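# Swap the sealant gun's cartridge for the purple-band one

## Task

Remove the wrong cartridge that is currently in the sealant gun. Put the cartridge marked with the wide purple band into the gun so its front end sits all the way forward in the cup of the gun's front ring, with the nozzle sticking out through that ring. The plunger rod only slides backward while the small thumb plate on it, just behind the handle, is held pushed toward the gun's front; the trigger functions. End with the plunger disc resting against the rear of the newly loaded cartridge. Both the loaded gun and the removed cartridge must end up resting on the table, neither leaning on the other or on any other object. Then state that you are done.

## Robot and tools

Robot: two arms, left_arm and right_arm, each a six-joint arm with a parallel two-finger gripper. The fingers extend along the gripper's +z axis and close along its y axis. Reported end_effector_position is the spot between the finger pads, roughly 1 cm short of the tips. Base roots in the scene frame: left_arm at (-0.013, +0.227, 0) m, right_arm at (-0.003, -0.365, 0) m, both nearly unrotated.

Scene frame: origin at table-top height, halfway between the nominal bases; +x points out over the table, +y toward left_arm, +z up. Arm names do not match image sides. Positions, quaternions (wxyz), velocities and Hand targets are all in this frame. Offsets you send are instead measured along the current Hand target's own axes.

execute_actions(actions, cameras): actions is a list of actions; each action is a table of up to 15 rows, one per 1/30 s step; fewer rows means the last row is held to step 15. Every row holds 14 numbers in [-1, 1]: dx, dy, dz, rx, ry, rz, opening for left_arm, then the same seven for right_arm. The six pose numbers are an offset, not a pose, counted from the Hand target as it stood when that action began (every row from that same start, not from the prior row). Scale: 1.0 equals 0.6 m or 180 degrees; rx, ry, rz form a single rotation vector. Repeating an offset moves further. Opening is absolute: +1 fully open (0.093 m), -1 closed. Send zeros for the pose of an arm that should stay, but always send the opening it should keep, since 0 is itself a half-open command. Images return only with an empty actions list or when cameras names some ("all" for every one).

move(target, speed, blend, opening_speed, grip_force, blocking, cameras): target is one 14-number row or a list of up to 15 rows, laid out as above; each row is an offset from the Hand targets at the move's start, not from the previous row. The grippers travel in straight lines; all paths end together, capped at 10 s. speed: path top speed in m/s, 0.002 to 2.9, default 0.25 (turn rate twice that in rad/s); one value or one per target. blend: corner rounding in metres for lists (0 means stop at each). opening_speed: rate of the finger command on the -1..+1 scale per second, at least 0.2. grip_force: pad force cap in newtons, 10 to 50, one value or one per arm; it persists, and low values close slowly. blocking=false returns after about 0.5 s while motion continues. The paths ignore obstacles and the other arm; avoid routing a gripper near its own base, which can whip the elbow round. The result adds a move: line with the ending (done, off_target, moving, held, fault) and limits (paced means the pose was clipped, held means steps were withheld). done means at rest within 10 mm and 2 degrees; it says nothing about contact.

wait(seconds): 0 to 3600, runs the scene with no new command; returns early if a running move ends. stop(): brakes the current move. zoom_image(camera, region): region [x0, y0, x1, y1] in pixels of that camera's latest image, at most 504 by 504; cameras: cam_head_left, cam_head_right, cam_high, cam_low, cam_left_wrist, cam_right_wrist (each 672x504). read_manual gives licence text only. finished_scene(scene) ends the scene for good; use scene 1 here.

Results: per arm, end_effector_position (m), end_effector_quat_wxyz, Hand target (the last commanded pose after clipping, from which the next offsets count), grip_measured (+1 open, -1 closed; pads meet near -0.94; an object of width w mm reads about -0.94 + 0.0208 w; may read up to 0.02 high), joint positions (last entry is finger opening in metres), joint torques (noisy, offset), velocities, motor temperatures, Tool commands. The gripper often stops short of or below its Hand target and may tilt, especially far out; check after each motion and send the remaining gap as an offset. Commanded rotation is clipped to 40 degrees from the measured one per step. An arm blocked by something keeps pushing until commanded back.

Gripping: to hold a rigid part, command roughly 0.41 below the reading for its width; to release, command well above that reading. Avoid sending a value far below the width reading in one jump, which spikes force.

Avoid: dropping parts or releasing them while moving, anything leaving the table, fast impacts with the table or heavy objects, any contact or squeeze between the two arms or grippers (can fail the scene), strain on wrist camera cables, and long holding or stretched poses that heat motors (75 °C warns, 90 °C folds the arm away permanently). Objects may be nudged occasionally.

Each tool is called after "Emit:" by a JSON object that holds its "name" and its "arguments", one argument or row to a line.

## Session

Emit:
{"name": "execute_actions", "arguments": {
  "actions": []
}}

Scene clock: 0.00 s.
left_arm: end_effector_position=(+0.3647, +0.2569, +0.0782) grip_measured=+1.000 end_effector_quat_wxyz=(+0.543, -0.076, +0.829, +0.110) | right_arm: end_effector_position=(+0.3912, -0.3387, +0.0991) grip_measured=+1.000 end_effector_quat_wxyz=(+0.591, -0.058, +0.801, +0.082)
Joint positions: left_arm=[-0.049 1.547 0.364 0.763 -0.33 -0.035 0.093] | right_arm=[-0.04 1.583 0.374 0.908 -0.232 -0.006 0.093]
Joint velocities: within noise
Joint torques (N m): no reading
Motor temperatures (°C): left_arm=[28 32 31 29 27 27 27] | right_arm=[27 30 34 28 29 25 27]
Heat: left arm: 32 °C; right arm: 34 °C.
Hand target: left_arm +0.3697, +0.2575, +0.0887; +0.556, -0.082, +0.820, +0.109 | right_arm +0.3962, -0.3385, +0.1125; +0.607, -0.062, +0.788, +0.081
Tool commands: left_gripper/opening=+1.0 right_gripper/opening=+1.0

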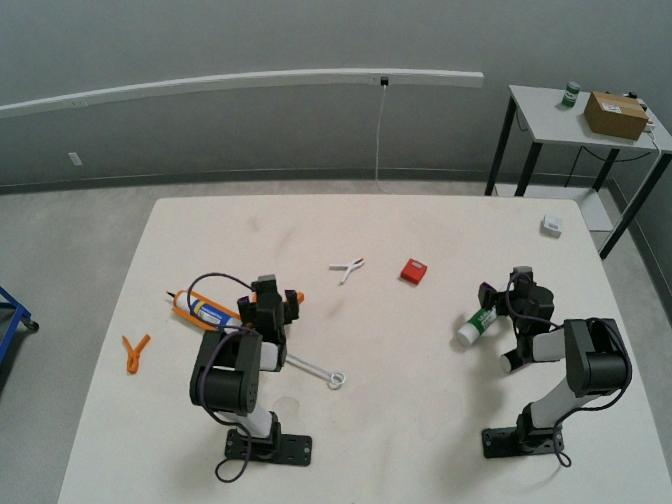

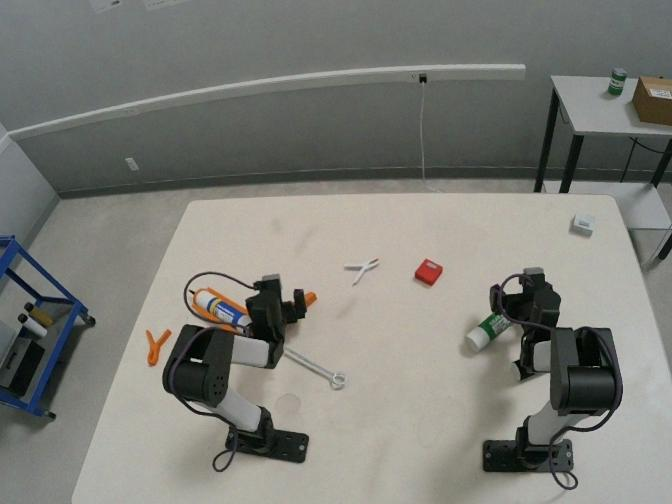

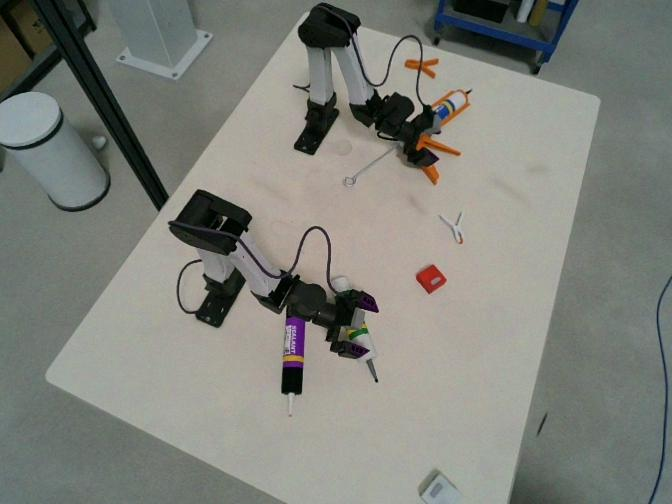

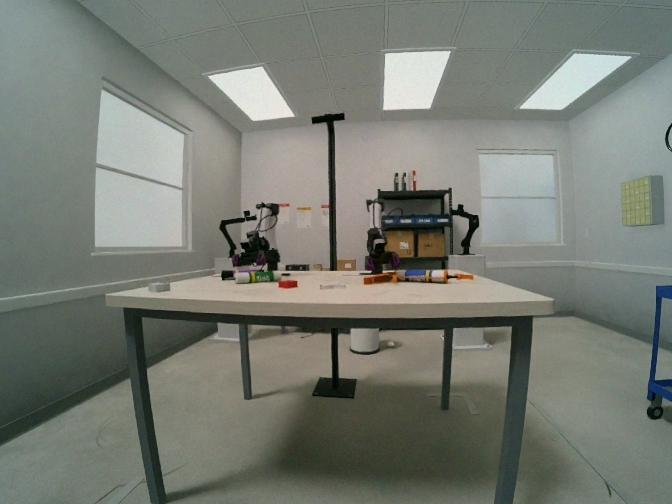

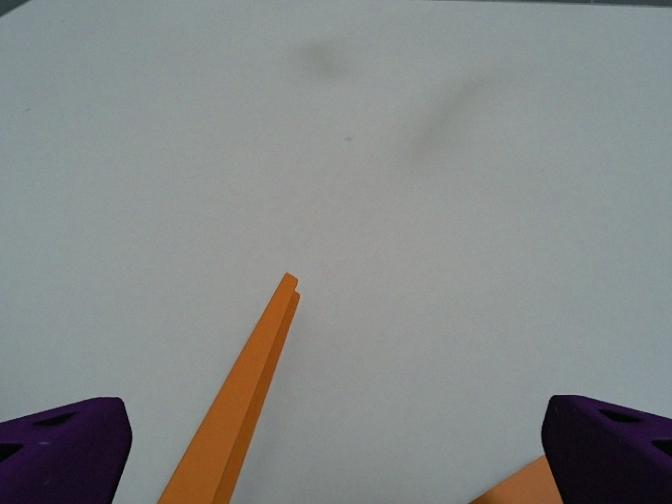

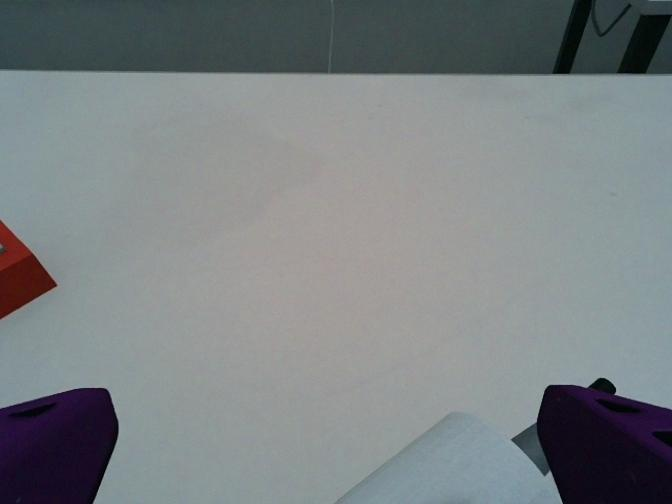

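Emit:
{"name": "move", "arguments": {
  "target": [-0.2,0,-0.25,0,0,0,1,-0.2,0,-0.25,0,0,0,1],
  "cameras": ["all"]
}}

Scene clock: 12.07 s.
left_arm: end_effector_position=(+0.2795, +0.2151, +0.2397) grip_measured=+1.000 end_effector_quat_wxyz=(+0.548, -0.064, +0.827, +0.106) | right_arm: end_effector_position=(+0.2854, -0.3721, +0.2504) grip_measured=+1.000 end_effector_quat_wxyz=(+0.598, -0.043, +0.796, +0.081)
Joint positions: left_arm=[-0.343 0.8 0.694 -0.362 -0.577 -0.155 0.093] | right_arm=[-0.293 0.683 0.595 -0.22 -0.456 -0.058 0.093]
Joint torques (N m): left_arm=[-0.66 -0.4 11.59 1.7 -0.58 -0.17] | right_arm=[-0.44 0.13 13.41 1.96 -0.43 -0.2]
Heat: left arm: 33 °C; right arm: 36 °C.
Hand target: left_arm +0.2797, +0.2186, +0.2539; +0.556, -0.082, +0.820, +0.109 | right_arm +0.2849, -0.3689, +0.2661; +0.607, -0.062, +0.788, +0.081
Off the commanded pose: left_arm 0.015 m, 2 deg | right_arm 0.016 m, 3 deg.
move: off_target (left_arm, right_arm)
cam_left_wrist: T_world_to_cam=[[0.2252, -0.96529, -0.13229, 0.17895], [-0.74513, -0.08315, -0.66172, 0.42327], [0.62775, 0.24759, -0.73799, 0.03689]] pos_world=[0.25193, 0.1988, 0.33098]
cam_right_wrist: T_world_to_cam=[[0.15018, -0.9863, -0.06821, -0.39585], [-0.65034, -0.04659, -0.75822, 0.39591], [0.74465, 0.15823, -0.64843, 0.09011]] pos_world=[0.24982, -0.38624, 0.33162]

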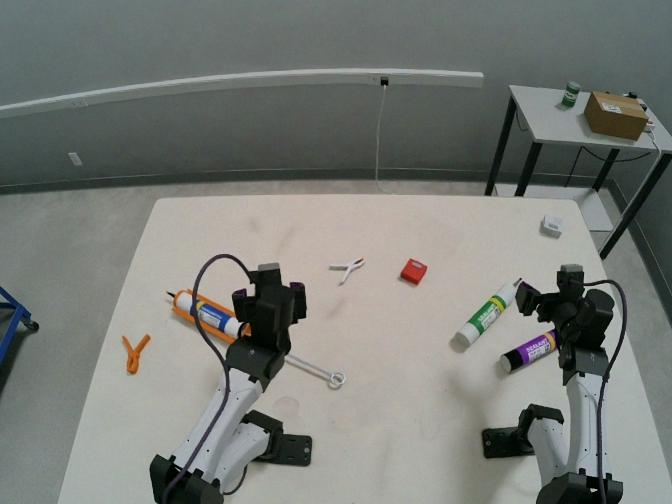

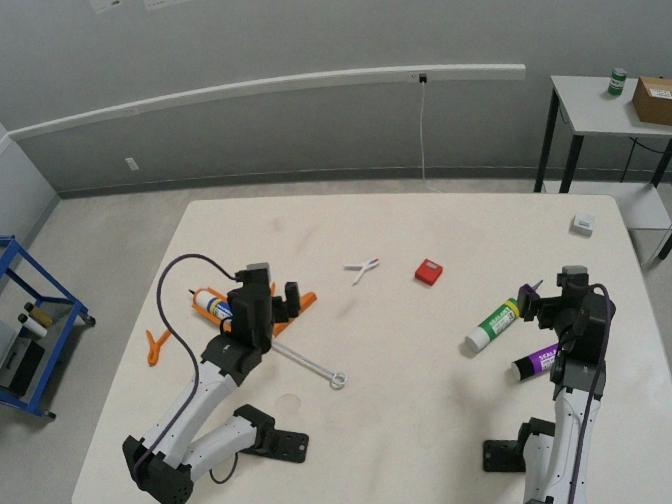

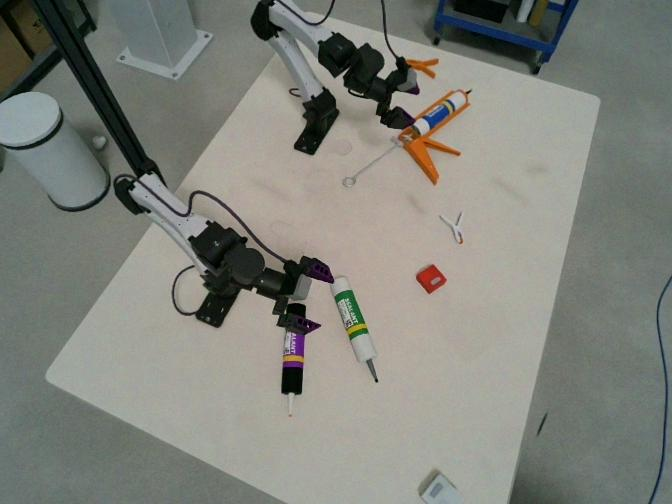

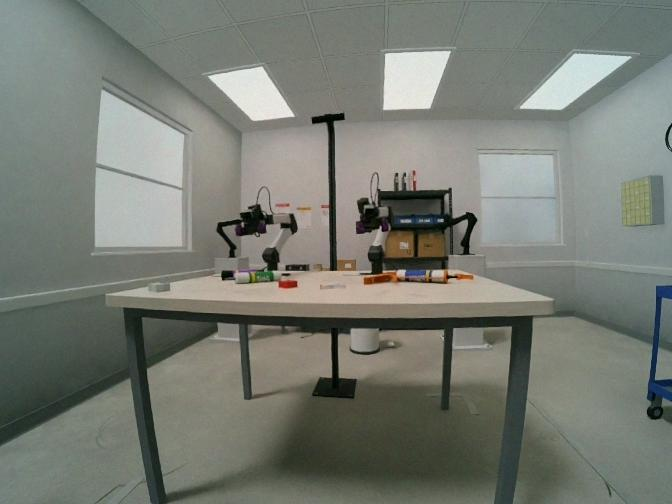

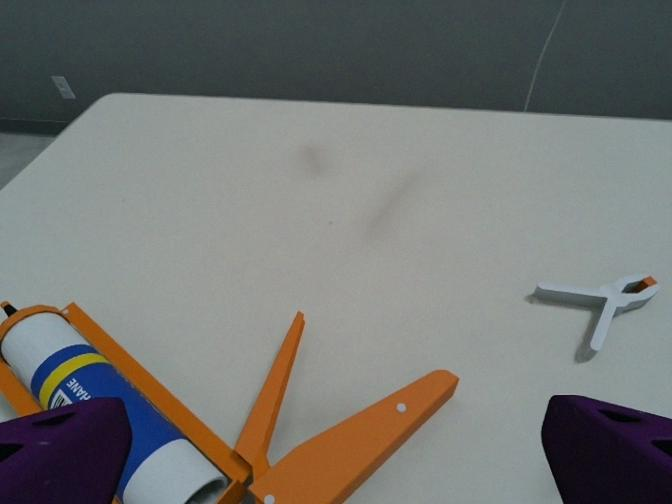

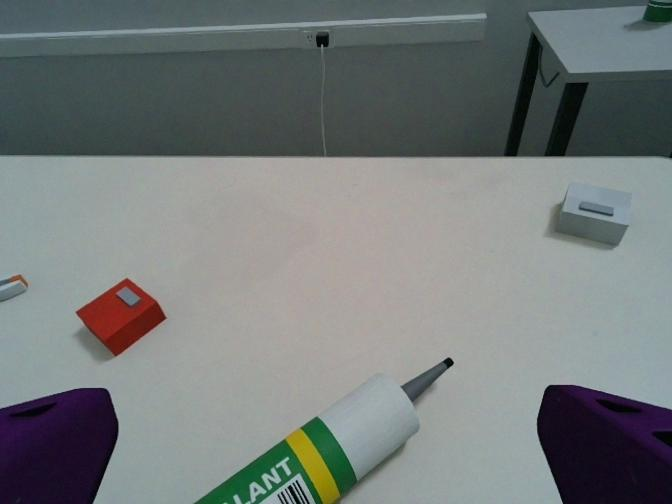

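Emit:
{"name": "zoom_image", "arguments": {
  "camera": "cam_high",
  "region": [330, 60, 490, 200]
}}

Emit:
{"name": "zoom_image", "arguments": {
  "camera": "cam_high",
  "region": [230, 240, 400, 430]
}}

Emit:
{"name": "zoom_image", "arguments": {
  "camera": "cam_head_right",
  "region": [180, 260, 360, 400]
}}

Emit:
{"name": "zoom_image", "arguments": {
  "camera": "cam_left_wrist",
  "region": [0, 200, 500, 504]
}}

Scaled by 3.150 from the camera's image (finer frame: 960x720).

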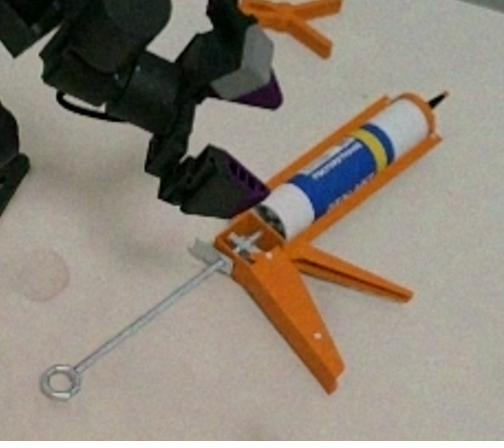

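Scaled by 2.653 from the camera's image (finer frame: 960x720).

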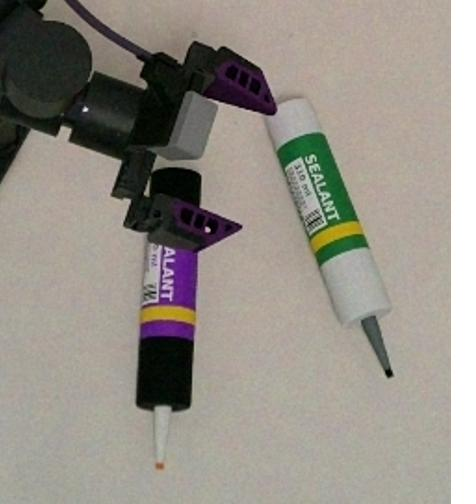

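Scaled by 2.800 from the camera's image (finer frame: 960x720).

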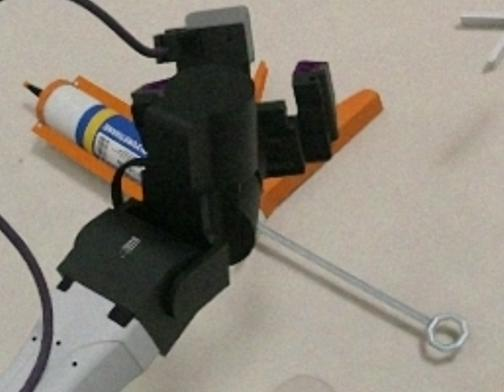

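Scaled by 1.008 from the camera's image (finer frame: 960x720).

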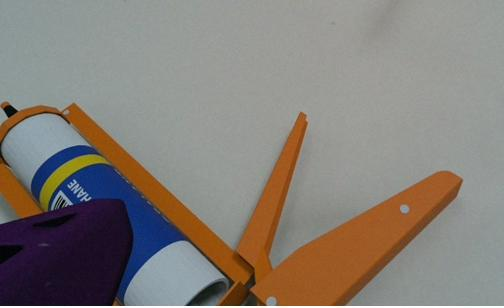

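Emit:
{"name": "move", "arguments": {
  "target": [0.023,0.134,-0.101,0.159,0.356,0.182,1,0.191,-0.078,-0.085,0.3045,0.3308,0.3693,1],
  "cameras": ["cam_head_left","cam_high","cam_left_wrist","cam_right_wrist"]
}}

Emit:
{"name": "zoom_image", "arguments": {
  "camera": "cam_high",
  "region": [330, 60, 490, 200]
}}

Scene clock: 99.67 s.
left_arm: end_effector_position=(+0.2073, +0.2787, +0.2672) grip_measured=+1.000 end_effector_quat_wxyz=(+0.157, +0.213, +0.962, +0.069) | right_arm: end_effector_position=(+0.2118, -0.4253, +0.1580) grip_measured=+1.000 end_effector_quat_wxyz=(-0.004, +0.562, +0.827, -0.009)
Joint positions: left_arm=[0.257 1.225 1.542 -1.544 0.014 0.672 0.093] | right_arm=[-0.271 1.404 1.269 -1.45 0.015 0.928 0.093]
Joint torques (N m): left_arm=[0.54 -3.59 6.04 0.79 -0.2 0.1] | right_arm=[-0.54 -3.48 11.02 0.16 -0.19 0.27]
Motor temperatures (°C): left_arm=[28 32 44 36 27 27 27] | right_arm=[27 30 55 36 29 25 27]
Heat: left arm: 44 °C; right arm: 55 °C.
Hand target: left_arm +0.1999, +0.2795, +0.2697; +0.000, +0.225, +0.974, +0.001 | right_arm +0.2165, -0.4250, +0.1656; +0.001, +0.574, +0.819, +0.000
Off the commanded pose: left_arm 0.008 m, 20 deg | right_arm 0.009 m, 2 deg.
joint sent to its limit (left arm) — joint 4 (wrist pitch), lower limit. The joint targets are off in position and orientation.
move: off_target (left_arm)
cam_left_wrist: T_world_to_cam=[[-0.40392, -0.88813, -0.21928, 0.39234], [-0.91227, 0.37328, 0.16859, 0.0785], [-0.06788, 0.26814, -0.96099, 0.28477]] pos_world=[0.24942, 0.24279, 0.34646]
cam_right_wrist: T_world_to_cam=[[-0.9269, -0.3733, 0.03882, 0.02834], [-0.32503, 0.85011, 0.41434, 0.40271], [-0.18768, 0.37143, -0.90929, 0.42282]] pos_world=[0.23651, -0.48882, 0.21651]

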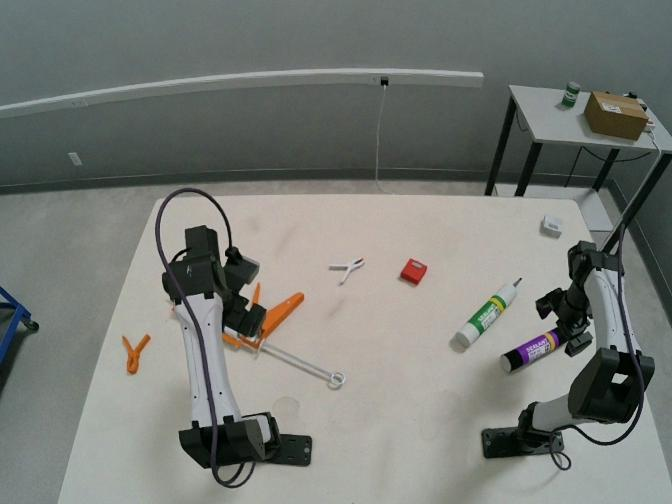

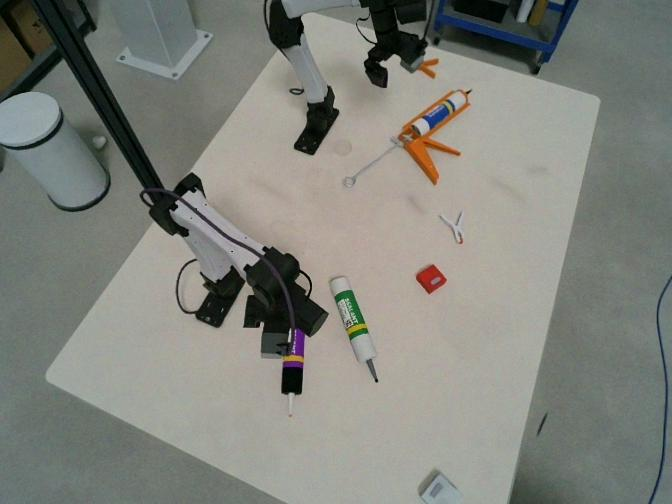

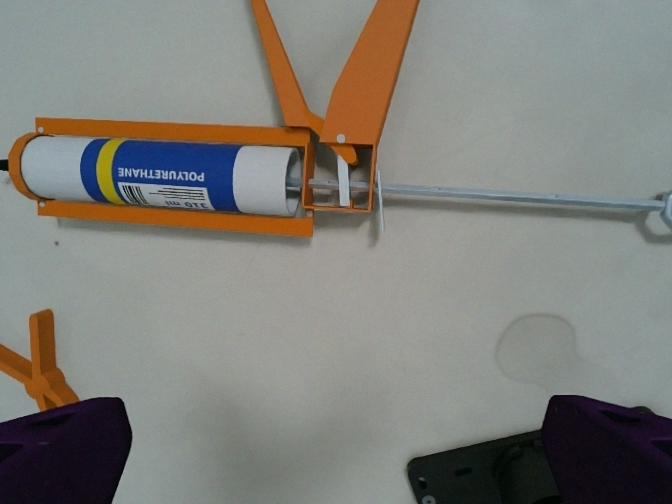

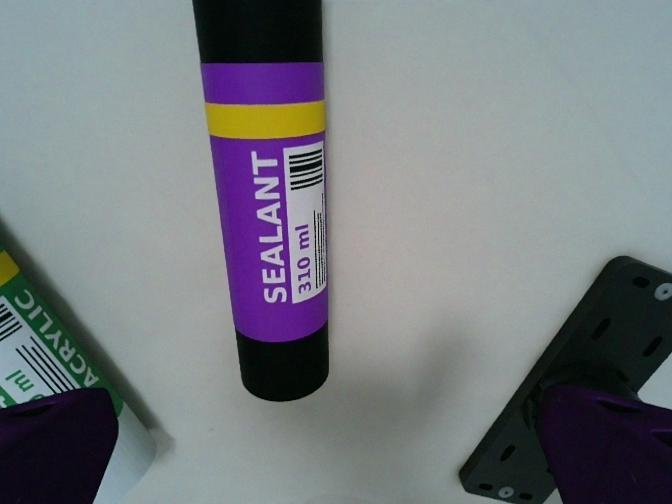

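Scaled by 3.150 from the camera's image (finer frame: 960x720).

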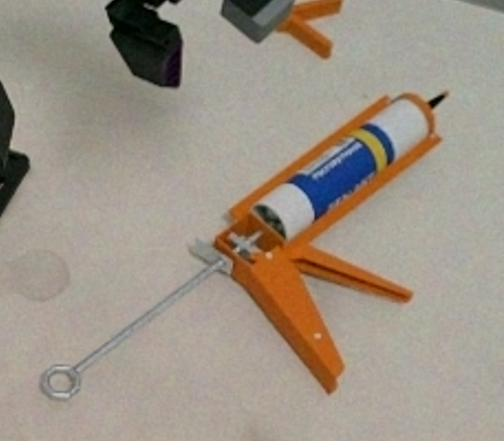

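Emit:
{"name": "move", "arguments": {
  "target": [0,0.037,0.183,0,0,0,1,-0.007,0.030,0.219,0,0,0,1],
  "cameras": ["cam_left_wrist","cam_right_wrist"]
}}

Emit:
{"name": "zoom_image", "arguments": {
  "camera": "cam_left_wrist",
  "region": [200, 0, 600, 300]
}}

Scene clock: 137.00 s.
left_arm: end_effector_position=(+0.2045, +0.2954, +0.1618) grip_measured=+1.000 end_effector_quat_wxyz=(-0.004, +0.217, +0.976, -0.008) | right_arm: end_effector_position=(+0.2295, -0.4240, +0.0362) grip_measured=+1.000 end_effector_quat_wxyz=(-0.006, +0.564, +0.826, -0.007)
Joint positions: left_arm=[0.327 1.423 1.3 -1.463 0.009 0.747 0.093] | right_arm=[-0.25 1.54 0.898 -0.944 0.01 0.956 0.093]
Joint torques (N m): left_arm=[0.62 -3.3 6.54 0.45 -0.19 0.12] | right_arm=[0.91 -4.27 6.91 0.54 -0.16 0.27]
Heat: left arm: 41 °C; right arm: 51 °C.
Hand target: left_arm +0.2096, +0.2995, +0.1599; +0.000, +0.225, +0.974, +0.001 | right_arm +0.2349, -0.4230, +0.0343; +0.001, +0.574, +0.819, +0.000
Off the commanded pose: left_arm 0.007 m, 1 deg | right_arm 0.006 m, 2 deg.
move: done
cam_left_wrist: T_world_to_cam=[[-0.44564, -0.89521, 0.00316, 0.35753], [-0.80341, 0.40149, 0.43971, 0.01305], [-0.3949, 0.19342, -0.89814, 0.25758]] pos_world=[0.27153, 0.26501, 0.22447]
cam_right_wrist: T_world_to_cam=[[-0.92918, -0.36773, 0.03734, 0.0529], [-0.3197, 0.85029, 0.41809, 0.45649], [-0.18549, 0.37654, -0.90764, 0.31658]] pos_world=[0.25382, -0.48791, 0.09451]

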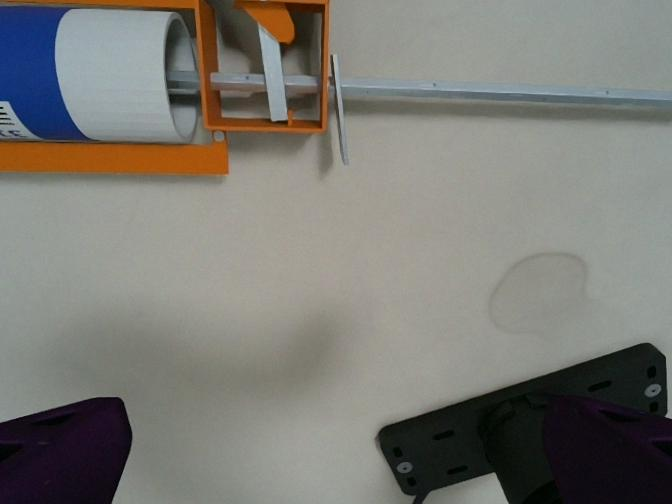

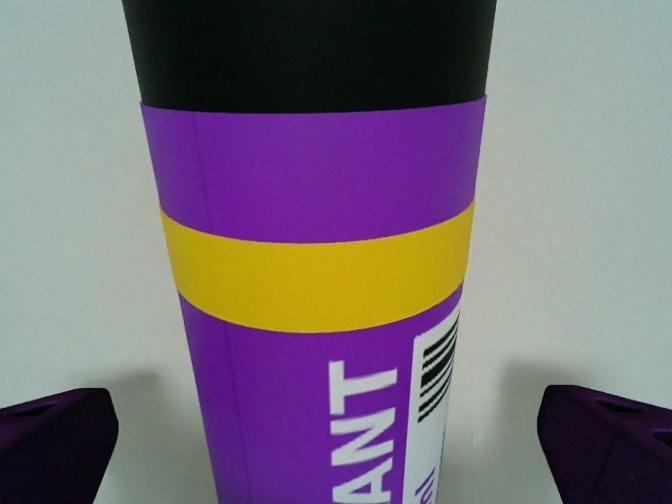

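Scaled by 1.260 from the camera's image (finer frame: 960x720).

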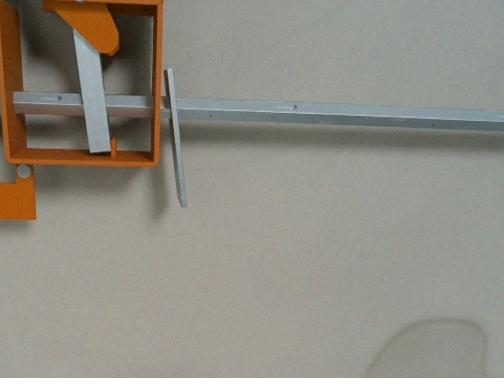

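Emit:
{"name": "move", "arguments": {
  "target": [
    [0,0,0,0,0,0,1,0,0,0,0,0,0,-0.45],
    [0,0,0,0,0,0,1,0,0,-0.1,0,0,0,-0.45],
    [0,0,0,0,0,0,1,0.500,0.297,-0.1,0,0,-0.739,-0.45]
  ],
  "grip_force": 30,
  "cameras": ["cam_head_right","cam_right_wrist"]
}}

Scene clock: 199.03 s.
left_arm: end_effector_position=(+0.2045, +0.2954, +0.1618) grip_measured=+1.000 end_effector_quat_wxyz=(-0.004, +0.217, +0.976, -0.008) | right_arm: end_effector_position=(+0.2946, -0.0880, +0.0789) grip_measured=-0.008 end_effector_quat_wxyz=(-0.018, -0.514, +0.857, -0.007)
Joint positions: left_arm=[0.327 1.423 1.3 -1.463 0.009 0.747 0.093] | right_arm=[0.744 2.148 1.853 -1.315 0.007 -0.33 0.045]
Joint torques (N m): left_arm=[0.62 -3.32 6.54 0.45 -0.19 0.12] | right_arm=[0.44 -10.82 12.59 0.11 -0.15 -0.17]
Motor temperatures (°C): left_arm=[28 33 38 31 27 26 27] | right_arm=[27 34 46 31 28 25 27]
Heat: left arm: 38 °C; right arm: 46 °C.
Hand target: left_arm +0.2096, +0.2995, +0.1599; +0.000, +0.225, +0.974, +0.001 | right_arm +0.2997, -0.0800, +0.0938; +0.000, -0.523, +0.853, -0.001
Off the commanded pose: left_arm 0.007 m, 1 deg | right_arm 0.018 m, 2 deg.
grip_force (N): 30, 30
move: off_target (right_arm)
cam_right_wrist: T_world_to_cam=[[0.88478, -0.46584, 0.01248, -0.30572], [-0.42047, -0.7865, 0.45236, 0.05667], [-0.20091, -0.40548, -0.89175, 0.17536]] pos_world=[0.32955, -0.02674, 0.13456]

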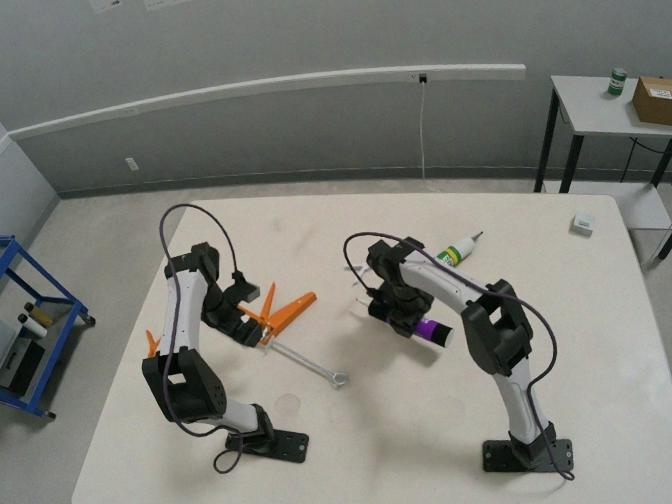

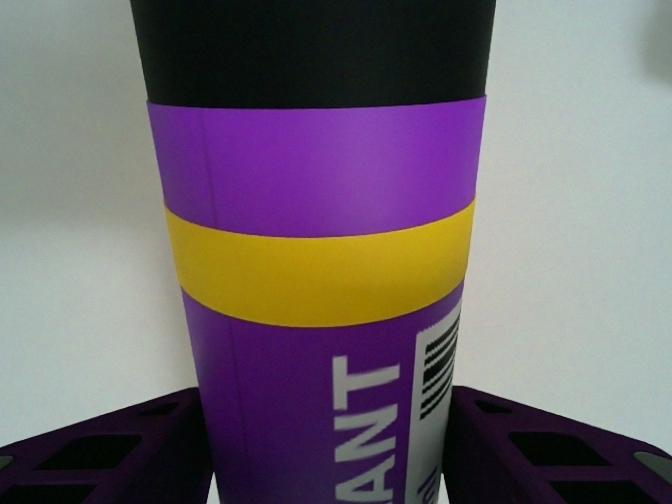

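Emit:
{"name": "move", "arguments": {
  "target": [
    [0,0,0,0,0,0,-1,0,0,0.085,0,0,0,-0.45],
    [0,0,0,0,0,0,-1,0,0,0.085,0,0,0,1],
    [-0.052,-0.055,0.11,0,0,-0.494,-1,0,0,-0.07,0,0,0,1]
  ],
  "speed": [0.1,0.2,0.25],
  "cameras": ["cam_left_wrist","cam_right_wrist","cam_high"]
}}

Scene clock: 236.27 s.
left_arm: end_effector_position=(+0.2045, +0.2954, +0.1618) grip_measured=-0.974 end_effector_quat_wxyz=(-0.004, +0.217, +0.976, -0.008) | right_arm: end_effector_position=(+0.2974, -0.0851, +0.0406) grip_measured=-0.008 end_effector_quat_wxyz=(-0.010, -0.515, +0.857, -0.005)
Joint positions: left_arm=[0.327 1.423 1.3 -1.463 0.009 0.747 0] | right_arm=[0.744 2.167 1.732 -1.157 0.005 -0.331 0.045]
Joint torques (N m): left_arm=[0.64 -3.3 6.56 0.45 -0.19 0.12] | right_arm=[0.46 -10.63 7.99 0.45 -0.16 -0.16]
Motor temperatures (°C): left_arm=[28 33 38 31 27 26 27] | right_arm=[27 44 52 30 28 25 28]
Heat: left arm: 38 °C; right arm: 52 °C.
Hand target: left_arm +0.2096, +0.2995, +0.1599; +0.000, +0.225, +0.974, +0.001 (not the last commanded pose) | right_arm +0.2997, -0.0801, +0.0428; +0.000, -0.523, +0.853, -0.001 (not the last commanded pose)
Tool commands: left_gripper/opening=-1.0 right_gripper/opening=-0.45
Off the commanded pose: left_arm 0.081 m, 88 deg | right_arm 0.095 m, 2 deg.
grip_force (N): 30, 30
move: moving (left_arm; no rest 5 s after the path stopped at target 1), off_target (right_arm); path passed 1 of 3 targets; target 2's new opening was not sent
cam_left_wrist: T_world_to_cam=[[-0.44564, -0.89521, 0.00316, 0.35753], [-0.80341, 0.40149, 0.43971, 0.01305], [-0.3949, 0.19342, -0.89814, 0.25758]] pos_world=[0.27153, 0.26501, 0.22447]
cam_right_wrist: T_world_to_cam=[[0.8853, -0.46472, 0.01657, -0.30664], [-0.42432, -0.79273, 0.43765, 0.0787], [-0.19025, -0.39448, -0.89899, 0.14094]] pos_world=[0.33168, -0.02451, 0.09734]
Images, in order (width x height): cam_high 672x504, cam_left_wrist 672x504, cam_right_wrist 672x504.

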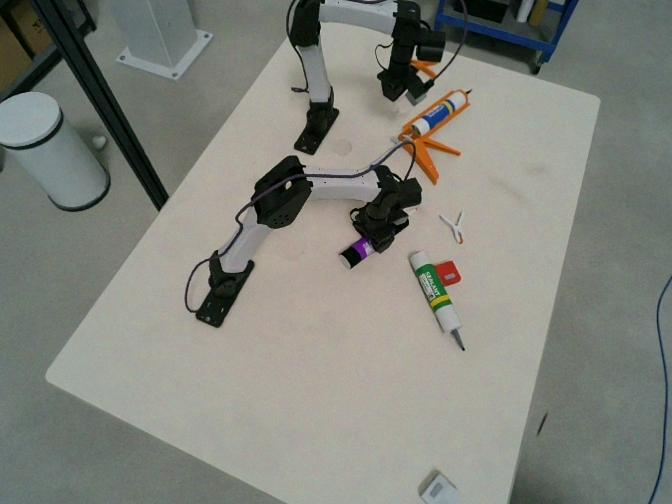

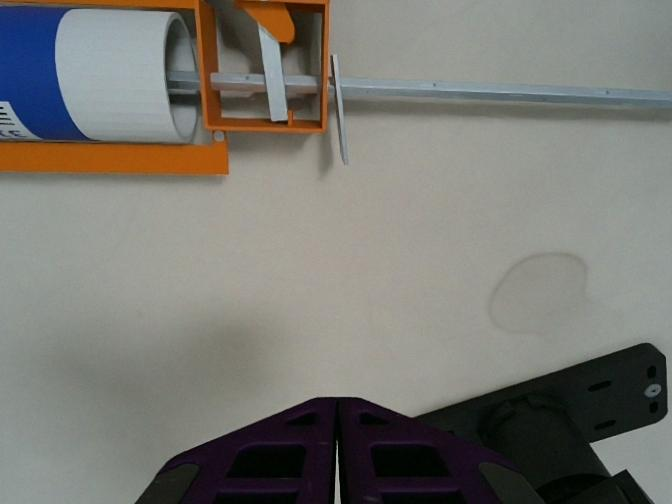

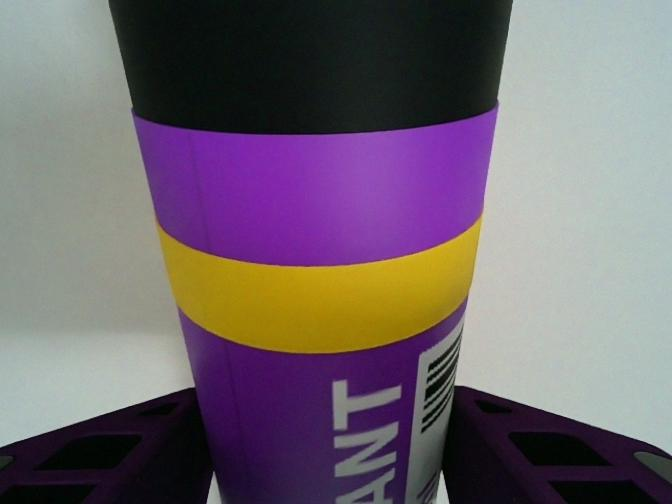

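Emit:
{"name": "move", "arguments": {
  "target": [
    [-0.052,-0.055,0.11,0,0,-0.494,-1,0,0,0.007,0,0,0,-0.45]
  ],
  "grip_force": 50
}}

Emit:
{"name": "move", "arguments": {
  "target": [
    [0,0,0,0,0,0,-1,0,0,0,0,0,0,0.9],
    [0,0,0,0,0,0,-1,0,0,-0.2,0,0,0,0.9]
  ],
  "cameras": ["cam_left_wrist","cam_right_wrist","cam_high"]
}}

Scene clock: 248.63 s.
left_arm: end_effector_position=(+0.2188, +0.2534, +0.0962) grip_measured=-0.974 end_effector_quat_wxyz=(-0.009, -0.516, +0.857, -0.005) | right_arm: end_effector_position=(+0.2986, -0.0848, +0.0387) grip_measured=-0.073 end_effector_quat_wxyz=(-0.007, -0.514, +0.857, -0.004)
Joint positions: left_arm=[0.142 1.444 1.058 -1.196 0.017 -0.96 0] | right_arm=[0.743 2.167 1.724 -1.143 0.005 -0.331 0.042]
Joint torques (N m): left_arm=[-0.64 -3.52 6.32 0.45 -0.29 -0.13] | right_arm=[0.51 -10.35 7.65 0.47 -0.18 -0.15]
Heat: left arm: 38 °C; right arm: 49 °C.
Hand target: left_arm +0.2232, +0.2563, +0.0939; +0.000, -0.522, +0.853, +0.000 | right_arm +0.2998, -0.0801, +0.0386; +0.000, -0.523, +0.853, -0.001
Off the commanded pose: left_arm 0.006 m, 1 deg | right_arm 0.005 m, 1 deg.
move: done

Scene clock: 251.27 s.
left_arm: end_effector_position=(+0.2188, +0.2534, +0.0962) grip_measured=-0.974 end_effector_quat_wxyz=(-0.009, -0.516, +0.857, -0.005) | right_arm: end_effector_position=(+0.3001, -0.0838, +0.1443) grip_measured=+0.898 end_effector_quat_wxyz=(-0.002, -0.514, +0.858, -0.004)
Joint positions: left_arm=[0.142 1.444 1.058 -1.196 0.017 -0.96 0] | right_arm=[0.743 2.167 2.146 -1.555 0.007 -0.331 0.088]
Joint torques (N m): left_arm=[-0.66 -3.51 6.31 0.46 -0.29 -0.15] | right_arm=[0.51 -11.55 10.86 0.18 -0.17 -0.17]
Motor temperatures (°C): left_arm=[28 33 38 30 27 26 27] | right_arm=[27 49 49 30 28 25 28]
Heat: left arm: 38 °C; right arm: 49 °C.
Hand target: left_arm +0.2232, +0.2563, +0.0939; +0.000, -0.522, +0.853, +0.000 | right_arm +0.2996, -0.0799, +0.1586; +0.000, -0.523, +0.853, -0.001
Off the commanded pose: left_arm 0.006 m, 1 deg | right_arm 0.015 m, 1 deg.
joint sent to its limit (right arm) — joint 4 (wrist pitch), lower limit. The joint targets are off in position, not in orientation.
move: off_target (right_arm)
cam_left_wrist: T_world_to_cam=[[0.87208, -0.48918, -0.01324, -0.06301], [-0.43063, -0.78, 0.45405, 0.28669], [-0.23244, -0.39027, -0.89088, 0.32413]] pos_world=[0.25374, 0.31929, 0.15775]
cam_right_wrist: T_world_to_cam=[[0.88434, -0.46625, 0.02352, -0.31096], [-0.43126, -0.7966, 0.42362, 0.03934], [-0.17877, -0.38476, -0.90554, 0.23353]] pos_world=[0.3337, -0.02379, 0.20212]
Images, in order (width x height): cam_high 672x504, cam_left_wrist 672x504, cam_right_wrist 672x504.

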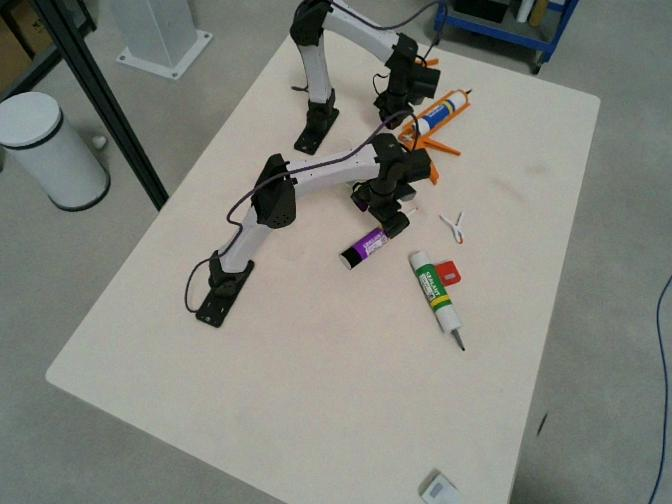

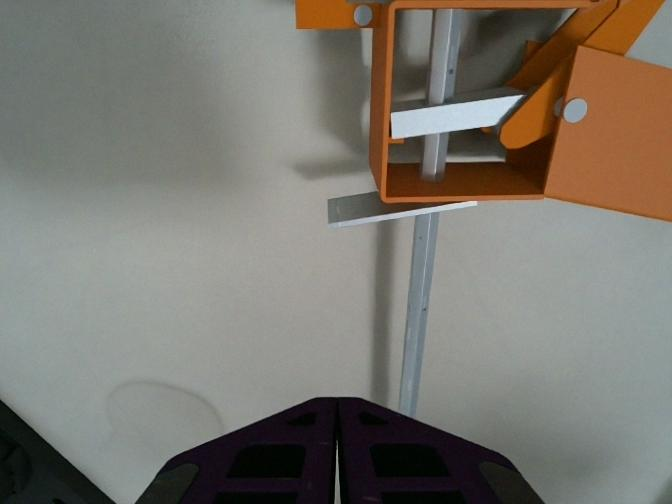

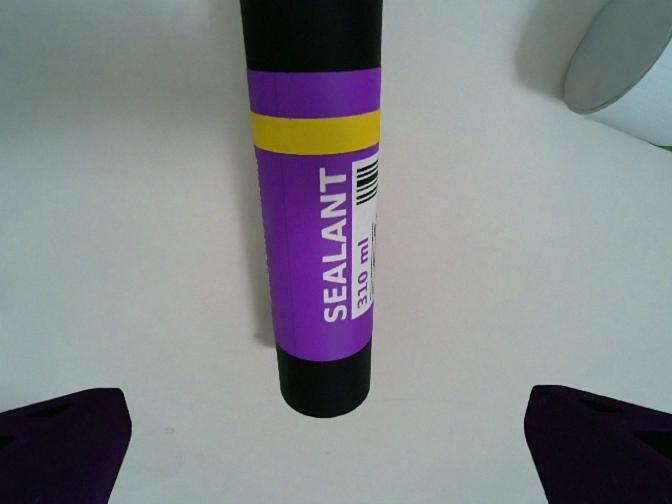

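Emit:
{"name": "move", "arguments": {
  "target": [
    [0,0,0.11,0,0,0,-1,-0.238,0.344,0.0,0,-0.139,0,0.9]
  ],
  "cameras": ["cam_left_wrist","cam_right_wrist","cam_high"]
}}

Scene clock: 269.17 s.
left_arm: end_effector_position=(+0.2195, +0.2535, +0.0307) grip_measured=-0.974 end_effector_quat_wxyz=(-0.009, -0.516, +0.857, -0.005) | right_arm: end_effector_position=(+0.1734, +0.1295, +0.1496) grip_measured=+0.898 end_effector_quat_wxyz=(+0.161, -0.525, +0.830, +0.103)
Joint positions: left_arm=[0.142 1.522 0.857 -0.917 0.017 -0.96 0] | right_arm=[1.234 2.266 2.258 -1.182 0.041 0.105 0.088]
Joint torques (N m): left_arm=[-0.64 -3.77 5.82 0.46 -0.29 -0.14] | right_arm=[0.42 -10.65 11.86 1.4 0.16 0.26]
Motor temperatures (°C): left_arm=[28 33 38 30 27 26 27] | right_arm=[27 54 50 30 28 25 27]
Heat: left arm: 38 °C; right arm: 54 °C.
Hand target: left_arm +0.2232, +0.2563, +0.0279; +0.000, -0.522, +0.853, +0.000 | right_arm +0.1805, +0.1409, +0.1582; +0.185, -0.510, +0.832, +0.112
Off the commanded pose: left_arm 0.005 m, 1 deg | right_arm 0.016 m, 3 deg.
move: off_target (right_arm)
cam_left_wrist: T_world_to_cam=[[0.87208, -0.48918, -0.01324, -0.06452], [-0.43063, -0.78, 0.45405, 0.31685], [-0.23244, -0.39027, -0.89088, 0.266]] pos_world=[0.25454, 0.31939, 0.09225]
cam_right_wrist: T_world_to_cam=[[0.90241, -0.43052, 0.01767, -0.10638], [-0.43086, -0.9012, 0.04689, 0.22217], [-0.00426, -0.04993, -0.99874, 0.23809]] pos_world=[0.19274, 0.1663, 0.22925]
Images, in order (width x height): cam_high 672x504, cam_left_wrist 672x504, cam_right_wrist 672x504.

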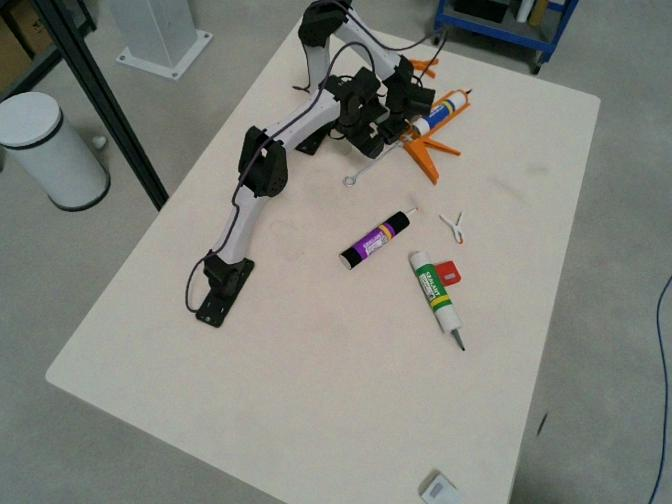

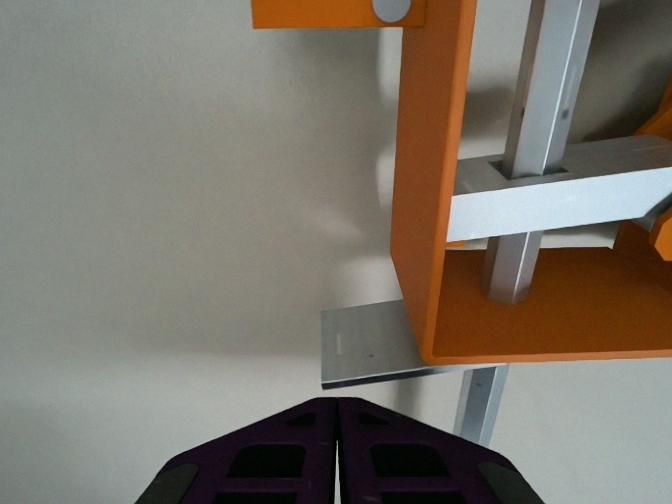

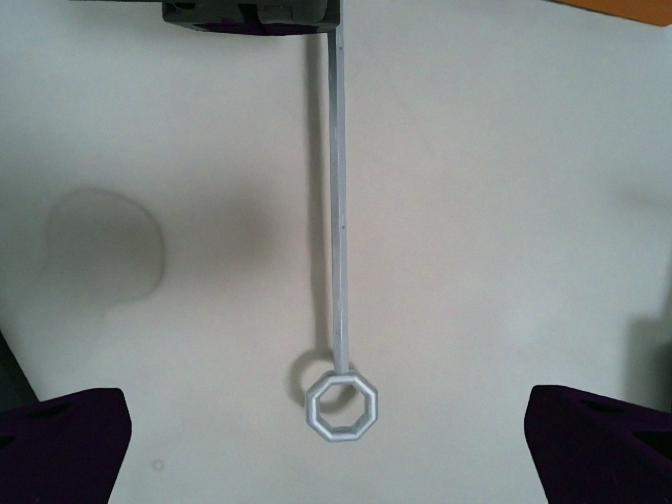

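Emit:
{"name": "move", "arguments": {
  "target": [
    [0,0,0,0,0,0,-1,0.103,-0.013,0.18,0,0,0,0.4]
  ],
  "cameras": ["cam_right_wrist","cam_high"]
}}

Emit:
{"name": "zoom_image", "arguments": {
  "camera": "cam_high",
  "region": [320, 80, 480, 210]
}}

Scene clock: 287.20 s.
left_arm: end_effector_position=(+0.2195, +0.2535, +0.0307) grip_measured=-0.974 end_effector_quat_wxyz=(-0.009, -0.516, +0.857, -0.005) | right_arm: end_effector_position=(+0.1700, +0.1126, +0.0200) grip_measured=+0.401 end_effector_quat_wxyz=(+0.143, -0.526, +0.834, +0.088)
Joint positions: left_arm=[0.142 1.522 0.857 -0.917 0.017 -0.96 0] | right_arm=[1.229 2.25 1.729 -0.715 0.041 0.105 0.064]
Joint torques (N m): left_arm=[-0.62 -3.75 5.82 0.47 -0.28 -0.14] | right_arm=[-0.46 -13.18 7.23 1.9 0.09 0.11]
Heat: left arm: 38 °C; right arm: 52 °C.
Hand target: left_arm +0.2232, +0.2563, +0.0279; +0.000, -0.522, +0.853, +0.000 | right_arm +0.1829, +0.1280, +0.0342; +0.185, -0.510, +0.832, +0.112
Off the commanded pose: left_arm 0.005 m, 1 deg | right_arm 0.025 m, 6 deg.
move: off_target (right_arm)
cam_right_wrist: T_world_to_cam=[[0.90074, -0.43374, 0.02315, -0.10794], [-0.43389, -0.89604, 0.09404, 0.21056], [-0.02005, -0.09475, -0.9953, 0.11542]] pos_world=[0.1909, 0.15279, 0.09758]
Images, in order (width x height): cam_high 672x504, cam_right_wrist 672x504.

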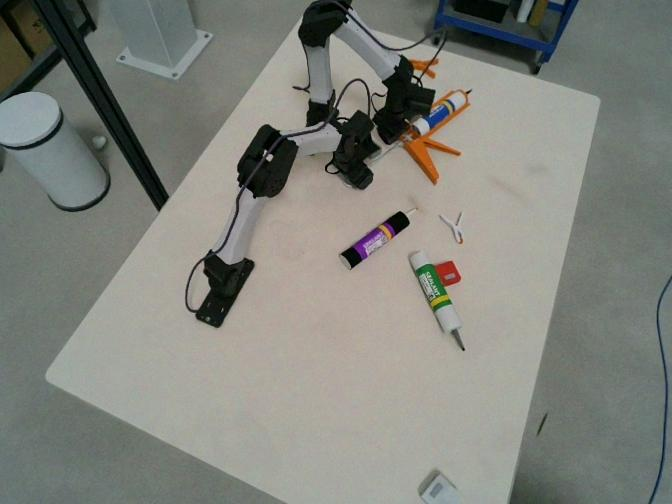

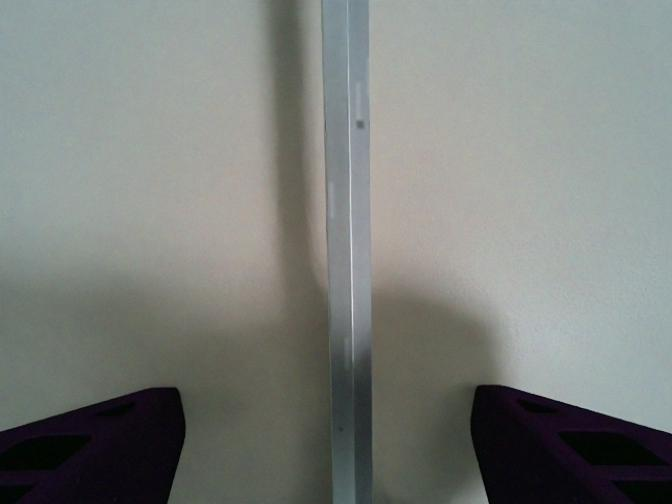

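Scaled by 3.150 from the camera's image (finer frame: 960x720).

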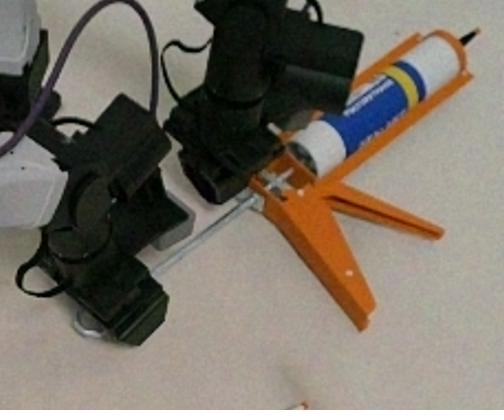

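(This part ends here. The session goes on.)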